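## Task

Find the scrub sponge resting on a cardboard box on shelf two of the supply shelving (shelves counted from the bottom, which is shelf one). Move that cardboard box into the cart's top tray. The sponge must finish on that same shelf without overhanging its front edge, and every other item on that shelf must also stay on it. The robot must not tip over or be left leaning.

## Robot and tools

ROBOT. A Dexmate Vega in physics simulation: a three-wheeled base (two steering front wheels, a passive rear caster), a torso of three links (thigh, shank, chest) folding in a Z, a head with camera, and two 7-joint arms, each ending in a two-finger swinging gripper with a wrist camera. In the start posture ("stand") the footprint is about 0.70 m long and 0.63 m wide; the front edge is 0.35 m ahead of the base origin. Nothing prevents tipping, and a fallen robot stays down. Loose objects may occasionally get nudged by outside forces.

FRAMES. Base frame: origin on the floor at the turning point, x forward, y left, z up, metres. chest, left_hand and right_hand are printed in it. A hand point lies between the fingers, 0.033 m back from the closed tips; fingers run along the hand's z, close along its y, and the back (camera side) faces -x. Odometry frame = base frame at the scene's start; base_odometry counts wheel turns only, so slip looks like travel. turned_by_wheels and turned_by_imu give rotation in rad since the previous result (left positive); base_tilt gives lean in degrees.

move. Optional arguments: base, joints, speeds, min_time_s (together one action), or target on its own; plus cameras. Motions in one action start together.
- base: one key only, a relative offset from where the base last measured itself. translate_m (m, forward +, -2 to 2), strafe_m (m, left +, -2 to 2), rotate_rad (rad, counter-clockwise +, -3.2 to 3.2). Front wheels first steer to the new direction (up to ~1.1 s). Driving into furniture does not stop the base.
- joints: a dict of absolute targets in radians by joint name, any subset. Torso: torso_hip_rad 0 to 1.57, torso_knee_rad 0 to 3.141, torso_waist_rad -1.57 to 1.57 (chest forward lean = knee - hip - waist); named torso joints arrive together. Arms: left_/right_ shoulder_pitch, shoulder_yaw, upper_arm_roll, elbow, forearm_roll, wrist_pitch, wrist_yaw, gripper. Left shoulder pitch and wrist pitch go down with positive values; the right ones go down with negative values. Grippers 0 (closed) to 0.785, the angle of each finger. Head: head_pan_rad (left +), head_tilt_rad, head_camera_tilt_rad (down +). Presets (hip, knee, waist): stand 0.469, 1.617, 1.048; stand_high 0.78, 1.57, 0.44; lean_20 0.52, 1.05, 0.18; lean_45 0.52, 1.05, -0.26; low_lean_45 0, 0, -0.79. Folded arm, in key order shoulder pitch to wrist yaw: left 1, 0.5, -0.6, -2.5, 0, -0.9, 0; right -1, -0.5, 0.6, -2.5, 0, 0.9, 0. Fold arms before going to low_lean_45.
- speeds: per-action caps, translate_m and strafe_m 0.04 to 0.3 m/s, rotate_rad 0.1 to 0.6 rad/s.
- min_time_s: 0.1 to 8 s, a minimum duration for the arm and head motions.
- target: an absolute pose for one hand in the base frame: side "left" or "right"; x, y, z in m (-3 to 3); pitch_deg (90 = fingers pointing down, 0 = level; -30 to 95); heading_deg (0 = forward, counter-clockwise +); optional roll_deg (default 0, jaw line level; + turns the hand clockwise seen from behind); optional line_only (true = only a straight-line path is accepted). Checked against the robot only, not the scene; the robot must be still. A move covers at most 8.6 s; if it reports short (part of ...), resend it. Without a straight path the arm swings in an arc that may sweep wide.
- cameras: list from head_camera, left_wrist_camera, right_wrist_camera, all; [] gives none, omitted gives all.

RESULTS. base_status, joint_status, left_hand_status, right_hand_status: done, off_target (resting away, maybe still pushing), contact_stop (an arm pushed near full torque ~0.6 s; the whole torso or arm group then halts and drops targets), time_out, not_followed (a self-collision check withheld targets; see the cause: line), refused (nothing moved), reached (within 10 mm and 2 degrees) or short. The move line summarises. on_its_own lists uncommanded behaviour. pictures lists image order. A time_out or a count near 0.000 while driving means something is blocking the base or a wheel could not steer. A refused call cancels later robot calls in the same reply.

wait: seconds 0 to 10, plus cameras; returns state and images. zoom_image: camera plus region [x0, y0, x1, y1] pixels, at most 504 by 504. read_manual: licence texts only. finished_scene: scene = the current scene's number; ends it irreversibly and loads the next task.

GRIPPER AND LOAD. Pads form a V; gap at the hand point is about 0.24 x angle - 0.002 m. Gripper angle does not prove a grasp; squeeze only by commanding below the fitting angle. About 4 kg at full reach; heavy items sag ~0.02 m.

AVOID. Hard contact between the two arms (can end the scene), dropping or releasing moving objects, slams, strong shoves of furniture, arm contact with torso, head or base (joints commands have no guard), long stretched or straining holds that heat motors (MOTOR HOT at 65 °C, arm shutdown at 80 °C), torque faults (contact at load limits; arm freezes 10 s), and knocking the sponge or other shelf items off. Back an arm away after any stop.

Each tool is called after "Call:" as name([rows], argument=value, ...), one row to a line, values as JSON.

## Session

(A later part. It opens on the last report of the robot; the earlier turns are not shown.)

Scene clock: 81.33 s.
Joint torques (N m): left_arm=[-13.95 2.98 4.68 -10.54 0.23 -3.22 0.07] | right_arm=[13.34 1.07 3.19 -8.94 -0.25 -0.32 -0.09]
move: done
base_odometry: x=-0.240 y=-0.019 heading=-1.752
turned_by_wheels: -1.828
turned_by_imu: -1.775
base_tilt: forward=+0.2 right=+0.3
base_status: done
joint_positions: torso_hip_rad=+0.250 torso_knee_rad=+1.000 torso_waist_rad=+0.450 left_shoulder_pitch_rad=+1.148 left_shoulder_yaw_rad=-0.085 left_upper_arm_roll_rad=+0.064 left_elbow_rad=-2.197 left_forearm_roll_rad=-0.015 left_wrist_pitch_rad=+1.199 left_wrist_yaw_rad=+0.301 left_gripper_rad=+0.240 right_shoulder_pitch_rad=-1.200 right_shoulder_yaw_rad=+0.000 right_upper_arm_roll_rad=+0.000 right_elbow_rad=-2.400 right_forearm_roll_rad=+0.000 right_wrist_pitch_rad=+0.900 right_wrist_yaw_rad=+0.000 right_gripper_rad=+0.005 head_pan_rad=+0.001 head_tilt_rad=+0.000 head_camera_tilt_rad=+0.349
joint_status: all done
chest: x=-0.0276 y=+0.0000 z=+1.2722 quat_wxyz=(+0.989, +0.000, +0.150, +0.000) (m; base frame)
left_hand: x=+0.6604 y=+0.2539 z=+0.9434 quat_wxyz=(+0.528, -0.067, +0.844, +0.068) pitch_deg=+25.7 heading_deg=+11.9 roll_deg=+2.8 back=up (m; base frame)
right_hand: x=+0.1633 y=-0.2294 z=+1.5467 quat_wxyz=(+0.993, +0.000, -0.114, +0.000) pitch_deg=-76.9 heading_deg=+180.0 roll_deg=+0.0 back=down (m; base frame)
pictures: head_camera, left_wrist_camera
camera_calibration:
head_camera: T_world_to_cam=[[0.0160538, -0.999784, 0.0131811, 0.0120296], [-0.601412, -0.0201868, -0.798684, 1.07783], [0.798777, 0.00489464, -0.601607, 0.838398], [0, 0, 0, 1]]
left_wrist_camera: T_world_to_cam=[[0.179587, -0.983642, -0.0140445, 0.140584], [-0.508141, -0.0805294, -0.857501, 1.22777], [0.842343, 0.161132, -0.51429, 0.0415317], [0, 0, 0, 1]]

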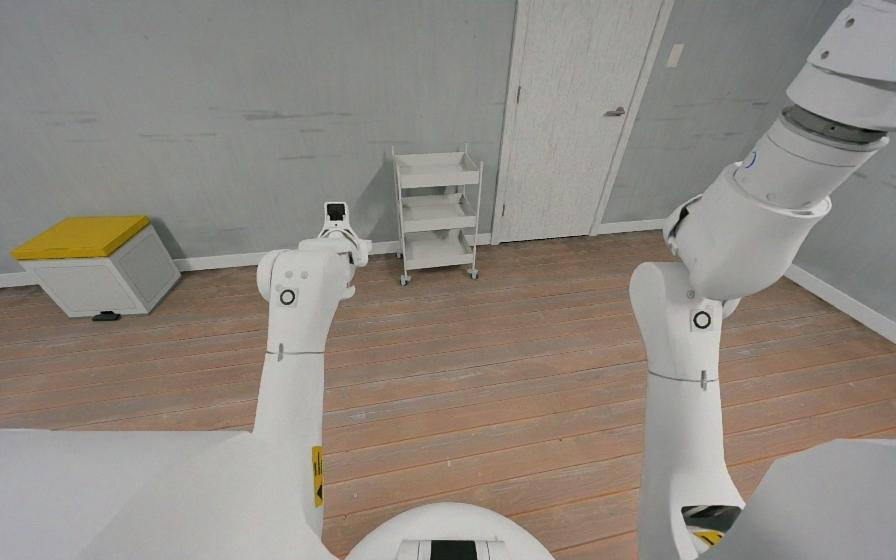

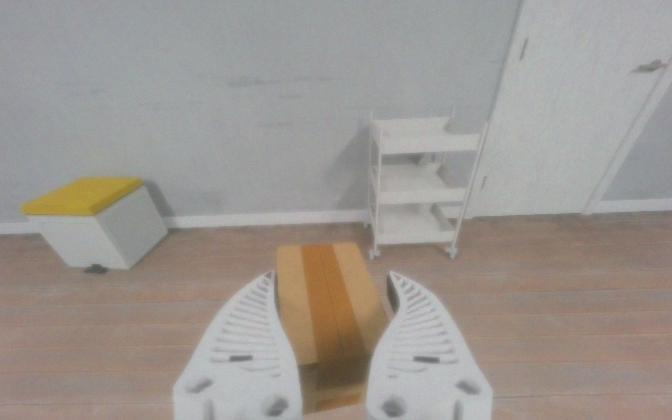

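Call:
zoom_image(camera="head_camera", region=[370, 130, 510, 300])

Call:
zoom_image(camera="left_wrist_camera", region=[340, 90, 510, 270])

Scaled by 2.965 from the camera's 896x560 image, which has a finer 960x600 frame.

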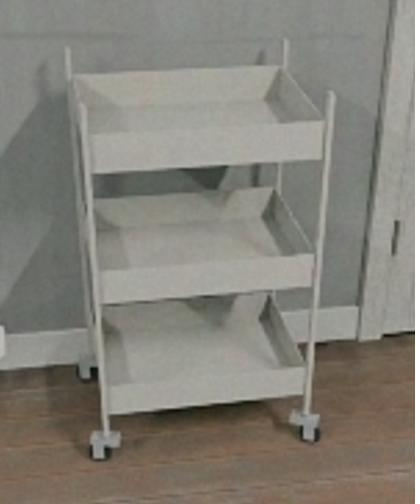

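Scaled by 2.800 from the camera's 672x420 image, which has a finer 960x600 frame.

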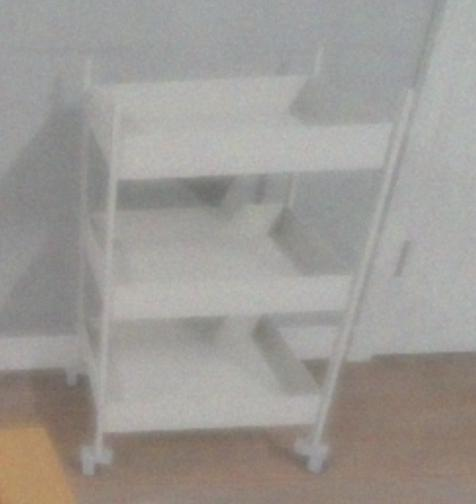

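Call:
move(base={"rotate_rad": -0.085}, cameras=[])

Call:
move(base={"translate_m": 1.18}, joints={"head_camera_tilt_rad": 0.5}, cameras=["head_camera", "left_wrist_camera"])

Scene clock: 84.47 s.
move: done
turned_by_wheels: -0.085
turned_by_imu: -0.081
base_status: done
pictures: none

Scene clock: 90.63 s.
Joint torques (N m): left_arm=[-14.44 2.29 3.78 -9.97 0.37 -3.45 0.04] | right_arm=[13.46 0.45 2.93 -7.27 0.01 -0.84 -0.06]
move: done
base_odometry: x=-0.553 y=-1.157 heading=-1.837
turned_by_wheels: -0.001
turned_by_imu: -0.006
base_tilt: forward=+0.2 right=+0.3
base_status: done
joint_positions: torso_hip_rad=+0.250 torso_knee_rad=+1.000 torso_waist_rad=+0.450 left_shoulder_pitch_rad=+1.150 left_shoulder_yaw_rad=-0.084 left_upper_arm_roll_rad=+0.065 left_elbow_rad=-2.200 left_forearm_roll_rad=-0.015 left_wrist_pitch_rad=+1.200 left_wrist_yaw_rad=+0.300 left_gripper_rad=+0.240 right_shoulder_pitch_rad=-1.200 right_shoulder_yaw_rad=+0.000 right_upper_arm_roll_rad=+0.000 right_elbow_rad=-2.400 right_forearm_roll_rad=+0.000 right_wrist_pitch_rad=+0.900 right_wrist_yaw_rad=+0.000 right_gripper_rad=+0.005 head_pan_rad=+0.000 head_tilt_rad=+0.000 head_camera_tilt_rad=+0.499
joint_status: all done
chest: x=-0.0276 y=+0.0000 z=+1.2722 quat_wxyz=(+0.989, +0.000, +0.150, +0.000) (m; base frame)
left_hand: x=+0.6596 y=+0.2536 z=+0.9429 quat_wxyz=(+0.527, -0.067, +0.844, +0.068) pitch_deg=+25.8 heading_deg=+11.8 roll_deg=+2.8 back=up (m; base frame)
right_hand: x=+0.1633 y=-0.2294 z=+1.5468 quat_wxyz=(+0.993, +0.000, -0.114, +0.000) pitch_deg=-76.9 heading_deg=+180.0 roll_deg=+0.0 back=down (m; base frame)
pictures: head_camera, left_wrist_camera
camera_calibration:
head_camera: T_world_to_cam=[[0.017833, -0.999784, 0.0107189, 0.0154986], [-0.71398, -0.0202386, -0.699874, 0.935329], [0.699939, 0.00482779, -0.714186, 0.98263], [0, 0, 0, 1]]
left_wrist_camera: T_world_to_cam=[[0.178571, -0.983822, -0.01435, 0.141436], [-0.509236, -0.0799314, -0.856907, 1.22689], [0.841898, 0.160327, -0.515271, 0.0433923], [0, 0, 0, 1]]

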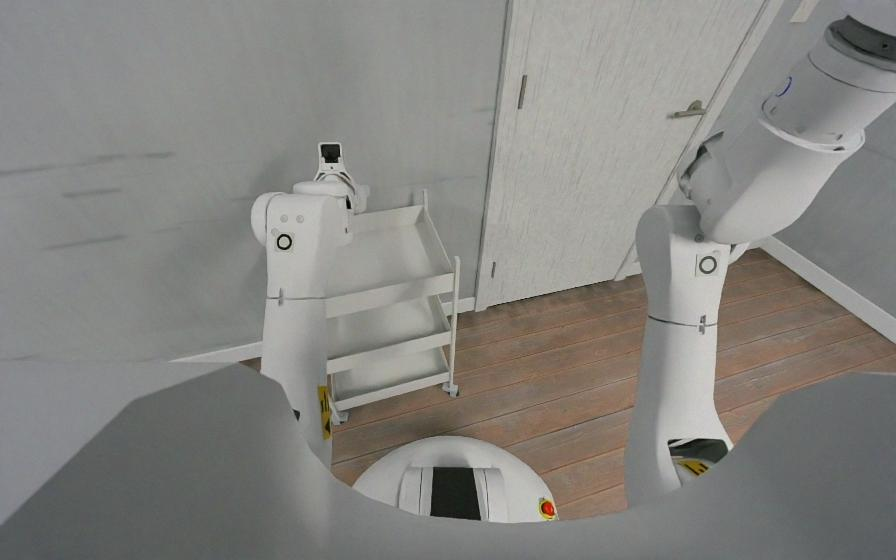

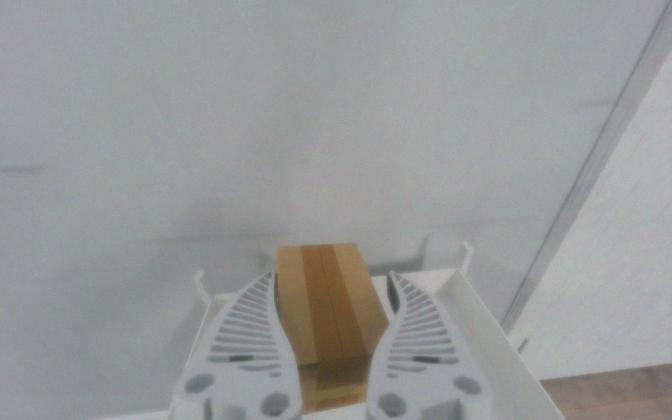

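Call:
move(base={"translate_m": 0.06}, speeds={"translate_m": 0.15}, cameras=[])

Call:
move(target={"side": "left", "x": 0.70, "y": 0.247, "z": 0.76, "pitch_deg": 28, "heading_deg": 16, "line_only": true}, cameras=["head_camera", "left_wrist_camera"])

Scene clock: 93.17 s.
move: done
turned_by_wheels: -0.001
turned_by_imu: +0.000
base_status: done
pictures: none

Scene clock: 97.30 s.
Joint torques (N m): left_arm=[-23.05 -5.68 1.75 -10.77 0.49 -3.88 0.25] | right_arm=[15.48 2.16 2.94 -8.15 -0.06 -1.05 -0.01]
move: done
base_odometry: x=-0.568 y=-1.215 heading=-1.838
turned_by_wheels: +0.000
turned_by_imu: +0.001
base_tilt: forward=+0.2 right=+0.3
joint_positions: torso_hip_rad=+0.250 torso_knee_rad=+1.000 torso_waist_rad=+0.450 left_shoulder_pitch_rad=+1.136 left_shoulder_yaw_rad=-0.155 left_upper_arm_roll_rad=+0.023 left_elbow_rad=-1.514 left_forearm_roll_rad=-0.017 left_wrist_pitch_rad=+0.545 left_wrist_yaw_rad=+0.364 left_gripper_rad=+0.240 right_shoulder_pitch_rad=-1.200 right_shoulder_yaw_rad=+0.000 right_upper_arm_roll_rad=+0.000 right_elbow_rad=-2.400 right_forearm_roll_rad=+0.000 right_wrist_pitch_rad=+0.900 right_wrist_yaw_rad=+0.000 right_gripper_rad=+0.005 head_pan_rad=+0.000 head_tilt_rad=+0.000 head_camera_tilt_rad=+0.499
chest: x=-0.0276 y=+0.0000 z=+1.2722 quat_wxyz=(+0.989, +0.000, +0.150, +0.000) (m; base frame)
left_hand: x=+0.6996 y=+0.2470 z=+0.7608 quat_wxyz=(+0.510, -0.119, +0.849, +0.072) pitch_deg=+28.0 heading_deg=+16.0 roll_deg=+0.0 back=up (m; base frame)
left_hand_status: reached (straight line, planned for 2.6 s): 1 mm and 0.1 deg off.
right_hand: x=+0.1633 y=-0.2294 z=+1.5468 quat_wxyz=(+0.993, +0.000, -0.114, +0.000) pitch_deg=-76.9 heading_deg=+180.0 roll_deg=+0.0 back=down (m; base frame)
pictures: head_camera, left_wrist_camera
camera_calibration:
head_camera: T_world_to_cam=[[0.0178334, -0.999784, 0.0107184, 0.0154991], [-0.713998, -0.0202387, -0.699855, 0.935312], [0.699921, 0.00482788, -0.714204, 0.982645], [0, 0, 0, 1]]
left_wrist_camera: T_world_to_cam=[[0.270276, -0.962335, 0.0293558, 0.0224921], [-0.521003, -0.17183, -0.83608, 1.10575], [0.809634, 0.210678, -0.547821, -0.0481573], [0, 0, 0, 1]]

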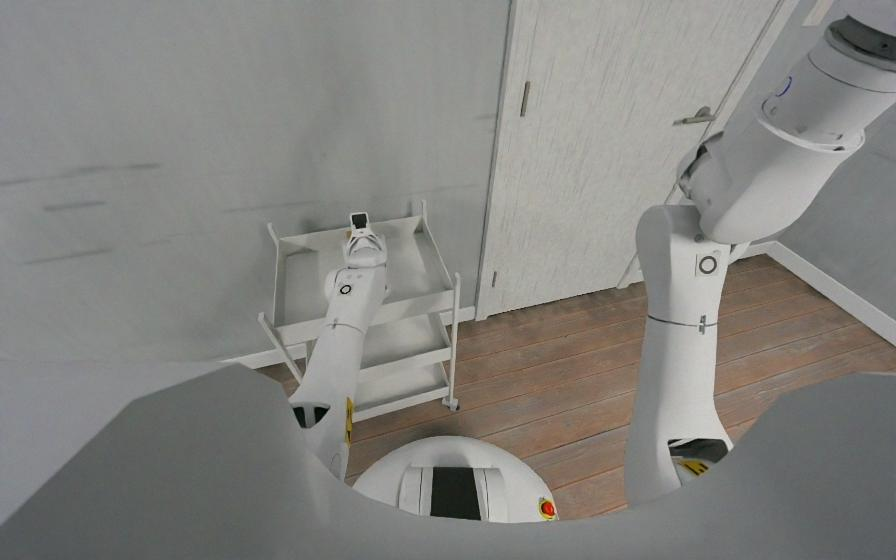

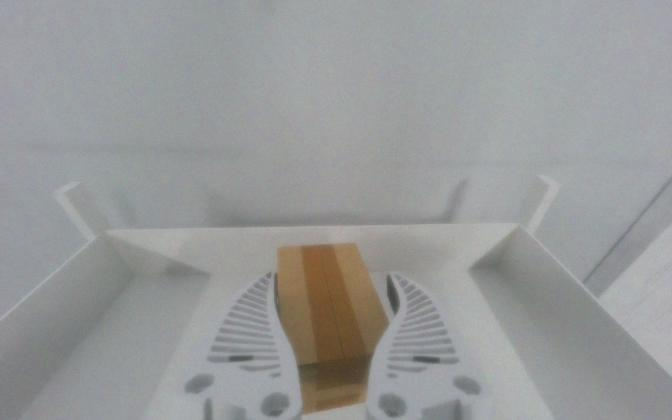

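Call:
move(target={"side": "left", "x": 0.70, "y": 0.247, "z": 0.708, "pitch_deg": 27, "heading_deg": 16, "line_only": true}, cameras=["left_wrist_camera"])

Call:
move(target={"side": "left", "x": 0.70, "y": 0.247, "z": 0.700, "pitch_deg": 27, "heading_deg": 16, "line_only": true}, cameras=["left_wrist_camera"])

Scene clock: 100.33 s.
move: done
turned_by_wheels: +0.000
turned_by_imu: +0.001
left_hand_status: reached (straight line, planned for 1.2 s): 1 mm and 0.1 deg off.
pictures: left_wrist_camera
camera_calibration:
left_wrist_camera: T_world_to_cam=[[0.270554, -0.962243, 0.0298311, 0.0232244], [-0.506772, -0.168698, -0.845413, 1.05831], [0.818525, 0.213612, -0.533279, -0.0940913], [0, 0, 0, 1]]

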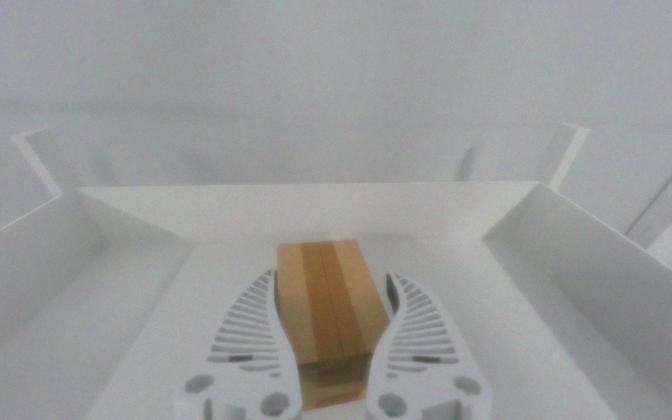

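Scene clock: 101.70 s.
Joint torques (N m): left_arm=[-8.69 -3.33 2.14 1.65 -1.97 3.13 -1.55] | right_arm=[13.18 0.79 1.75 -7.47 -0.25 -1.67 -0.09]
move: done
base_odometry: x=-0.568 y=-1.215 heading=-1.838
turned_by_wheels: +0.000
turned_by_imu: +0.001
base_tilt: forward=+0.1 right=+0.3
joint_positions: torso_hip_rad=+0.250 torso_knee_rad=+1.000 torso_waist_rad=+0.450 left_shoulder_pitch_rad=+1.099 left_shoulder_yaw_rad=-0.140 left_upper_arm_roll_rad=+0.013 left_elbow_rad=-1.217 left_forearm_roll_rad=-0.019 left_wrist_pitch_rad=+0.265 left_wrist_yaw_rad=+0.348 left_gripper_rad=+0.240 right_shoulder_pitch_rad=-1.200 right_shoulder_yaw_rad=+0.000 right_upper_arm_roll_rad=+0.000 right_elbow_rad=-2.400 right_forearm_roll_rad=+0.000 right_wrist_pitch_rad=+0.900 right_wrist_yaw_rad=+0.000 right_gripper_rad=+0.005 head_pan_rad=+0.000 head_tilt_rad=+0.000 head_camera_tilt_rad=+0.499
chest: x=-0.0281 y=+0.0000 z=+1.2723 quat_wxyz=(+0.989, +0.000, +0.149, +0.000) (m; base frame)
left_hand: x=+0.7004 y=+0.2473 z=+0.7027 quat_wxyz=(+0.519, -0.119, +0.844, +0.073) pitch_deg=+26.8 heading_deg=+16.0 roll_deg=+0.0 back=up (m; base frame)
left_hand_status: reached (straight line, planned for 0.5 s): 3 mm and 0.2 deg off.
right_hand: x=+0.1626 y=-0.2294 z=+1.5469 quat_wxyz=(+0.993, +0.000, -0.114, +0.000) pitch_deg=-76.9 heading_deg=+180.0 roll_deg=+0.0 back=down (m; base frame)
pictures: left_wrist_camera
camera_calibration:
left_wrist_camera: T_world_to_cam=[[0.271214, -0.96205, 0.0300316, 0.0230897], [-0.50349, -0.168394, -0.847432, 1.05251], [0.82033, 0.214715, -0.530053, -0.10167], [0, 0, 0, 1]]

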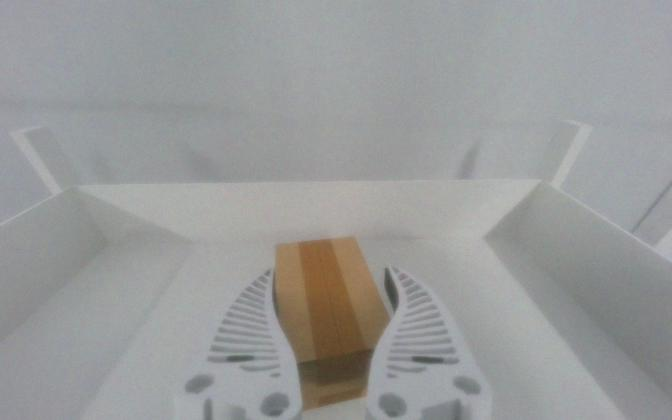

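Call:
move(target={"side": "left", "x": 0.70, "y": 0.247, "z": 0.7045, "pitch_deg": 27, "heading_deg": 16, "line_only": true}, cameras=[])

Call:
move(joints={"left_gripper_rad": 0.34}, cameras=[])

Call:
move(joints={"left_gripper_rad": 0.52}, cameras=["left_wrist_camera"])

Call:
move(target={"side": "left", "x": 0.62, "y": 0.225, "z": 0.80, "pitch_deg": 27, "heading_deg": 16, "line_only": true}, cameras=["head_camera", "left_wrist_camera"])

Scene clock: 102.87 s.
move: done
turned_by_wheels: +0.000
turned_by_imu: +0.000
left_hand_status: reached (straight line, planned for 0.3 s): 1 mm and 0.1 deg off.
pictures: none

Scene clock: 103.57 s.
move: done
turned_by_wheels: +0.000
turned_by_imu: +0.000
joint_status: all done
pictures: none

Scene clock: 104.23 s.
move: done
turned_by_wheels: +0.000
turned_by_imu: +0.000
joint_status: all done
pictures: left_wrist_camera
camera_calibration:
left_wrist_camera: T_world_to_cam=[[0.270768, -0.962188, 0.0296335, 0.0236433], [-0.506825, -0.168661, -0.845388, 1.05413], [0.818421, 0.213885, -0.533329, -0.0967448], [0, 0, 0, 1]]

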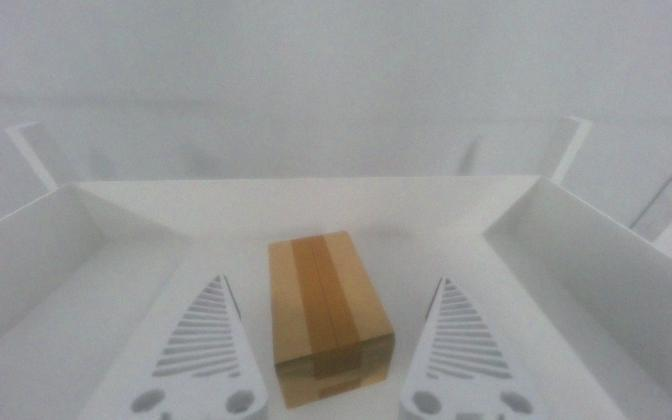

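Scene clock: 104.53 s.
Joint torques (N m): left_arm=[-15.38 -5.62 5.79 -11.24 0.53 -3.02 0.23] | right_arm=[12.4 0.49 2.4 -6.16 0.06 -1.21 -0.4]
move: refused
base_odometry: x=-0.568 y=-1.215 heading=-1.838
turned_by_wheels: +0.000
turned_by_imu: +0.000
base_tilt: forward=+0.1 right=+0.3
joint_positions: torso_hip_rad=+0.250 torso_knee_rad=+1.000 torso_waist_rad=+0.450 left_shoulder_pitch_rad=+1.102 left_shoulder_yaw_rad=-0.141 left_upper_arm_roll_rad=+0.013 left_elbow_rad=-1.232 left_forearm_roll_rad=-0.020 left_wrist_pitch_rad=+0.280 left_wrist_yaw_rad=+0.349 left_gripper_rad=+0.520 right_shoulder_pitch_rad=-1.200 right_shoulder_yaw_rad=+0.000 right_upper_arm_roll_rad=+0.000 right_elbow_rad=-2.400 right_forearm_roll_rad=+0.000 right_wrist_pitch_rad=+0.900 right_wrist_yaw_rad=+0.000 right_gripper_rad=+0.005 head_pan_rad=+0.000 head_tilt_rad=+0.000 head_camera_tilt_rad=+0.499
chest: x=-0.0278 y=+0.0000 z=+1.2723 quat_wxyz=(+0.989, +0.000, +0.149, +0.000) (m; base frame)
left_hand: x=+0.6999 y=+0.2471 z=+0.7038 quat_wxyz=(+0.517, -0.119, +0.845, +0.073) pitch_deg=+27.1 heading_deg=+16.0 roll_deg=+0.0 back=up (m; base frame)
left_hand_status: refused: you asked line_only, and the move would not run on a straight line (the straight line was blocked) but on a checked arc of 2.5 s. Nothing moved.
right_hand: x=+0.1629 y=-0.2294 z=+1.5469 quat_wxyz=(+0.993, +0.000, -0.114, +0.000) pitch_deg=-76.9 heading_deg=+180.0 roll_deg=+0.0 back=down (m; base frame)
pictures: head_camera, left_wrist_camera
camera_calibration:
head_camera: T_world_to_cam=[[0.0178294, -0.999784, 0.010725, 0.0154953], [-0.71374, -0.0202387, -0.700118, 0.935467], [0.700184, 0.00482785, -0.713946, 0.982527], [0, 0, 0, 1]]
left_wrist_camera: T_world_to_cam=[[0.270772, -0.962187, 0.0296347, 0.0236405], [-0.506836, -0.168667, -0.845381, 1.05416], [0.818413, 0.213886, -0.533342, -0.0967168], [0, 0, 0, 1]]

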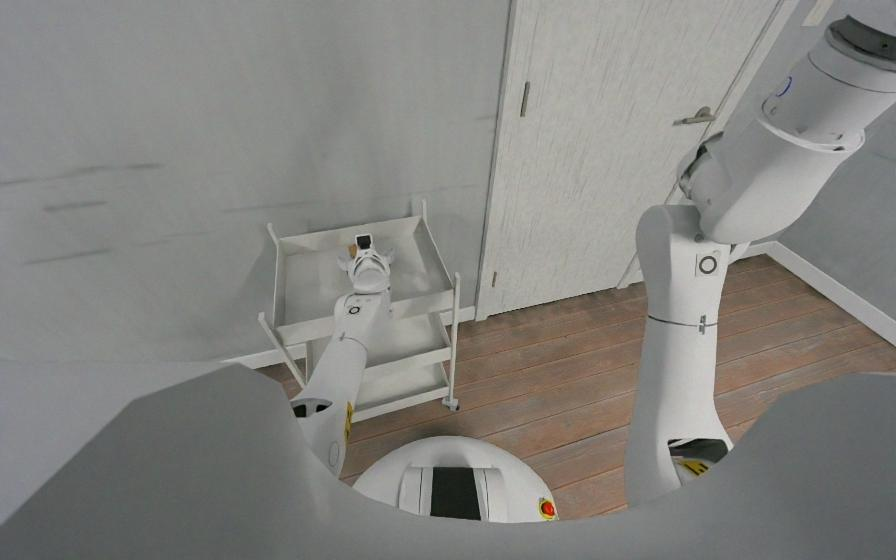

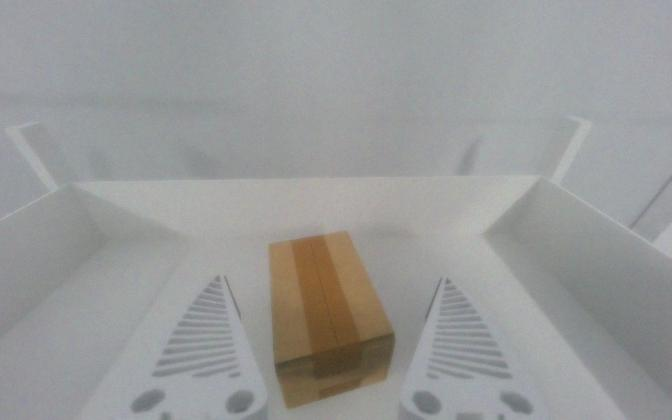

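Call:
move(target={"side": "left", "x": 0.67, "y": 0.238, "z": 0.765, "pitch_deg": 28, "heading_deg": 16, "line_only": true}, cameras=["left_wrist_camera"])

Scene clock: 108.13 s.
Joint torques (N m): left_arm=[-12.82 -6.24 6.13 -10.11 0.95 -2.44 0.25] | right_arm=[11.61 1.26 2.59 -6.29 -0.23 -0.21 -0.1]
move: done
base_odometry: x=-0.568 y=-1.215 heading=-1.838
turned_by_wheels: +0.000
turned_by_imu: +0.001
base_tilt: forward=+0.1 right=+0.4
joint_positions: torso_hip_rad=+0.250 torso_knee_rad=+1.000 torso_waist_rad=+0.450 left_shoulder_pitch_rad=+1.232 left_shoulder_yaw_rad=-0.171 left_upper_arm_roll_rad=+0.049 left_elbow_rad=-1.642 left_forearm_roll_rad=-0.005 left_wrist_pitch_rad=+0.579 left_wrist_yaw_rad=+0.377 left_gripper_rad=+0.520 right_shoulder_pitch_rad=-1.200 right_shoulder_yaw_rad=+0.000 right_upper_arm_roll_rad=+0.000 right_elbow_rad=-2.400 right_forearm_roll_rad=+0.000 right_wrist_pitch_rad=+0.900 right_wrist_yaw_rad=+0.000 right_gripper_rad=+0.005 head_pan_rad=+0.000 head_tilt_rad=+0.000 head_camera_tilt_rad=+0.499
chest: x=-0.0278 y=+0.0000 z=+1.2723 quat_wxyz=(+0.989, +0.000, +0.149, +0.000) (m; base frame)
left_hand: x=+0.6704 y=+0.2382 z=+0.7637 quat_wxyz=(+0.510, -0.119, +0.849, +0.072) pitch_deg=+28.0 heading_deg=+16.0 roll_deg=+0.0 back=up (m; base frame)
left_hand_status: reached (straight line, planned for 1.6 s): 1 mm and 0.0 deg off.
right_hand: x=+0.1629 y=-0.2294 z=+1.5469 quat_wxyz=(+0.993, +0.000, -0.114, +0.000) pitch_deg=-76.9 heading_deg=+180.0 roll_deg=+0.0 back=down (m; base frame)
pictures: left_wrist_camera
camera_calibration:
left_wrist_camera: T_world_to_cam=[[0.271137, -0.962079, 0.0297993, 0.0208287], [-0.52047, -0.172583, -0.836257, 1.09146], [0.809689, 0.211231, -0.547527, -0.0214417], [0, 0, 0, 1]]

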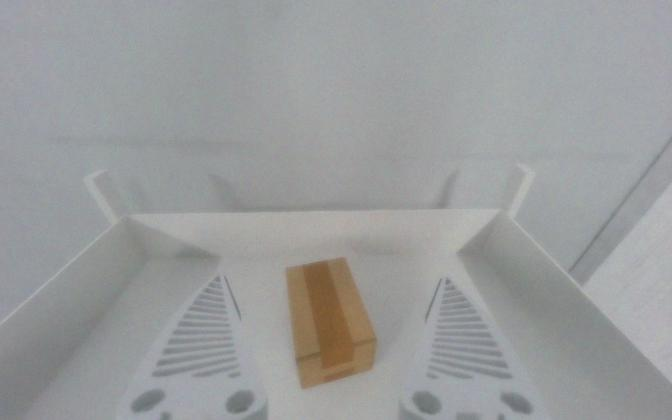

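Call:
finished_scene(scene=2)

The scene is finished: the task was done.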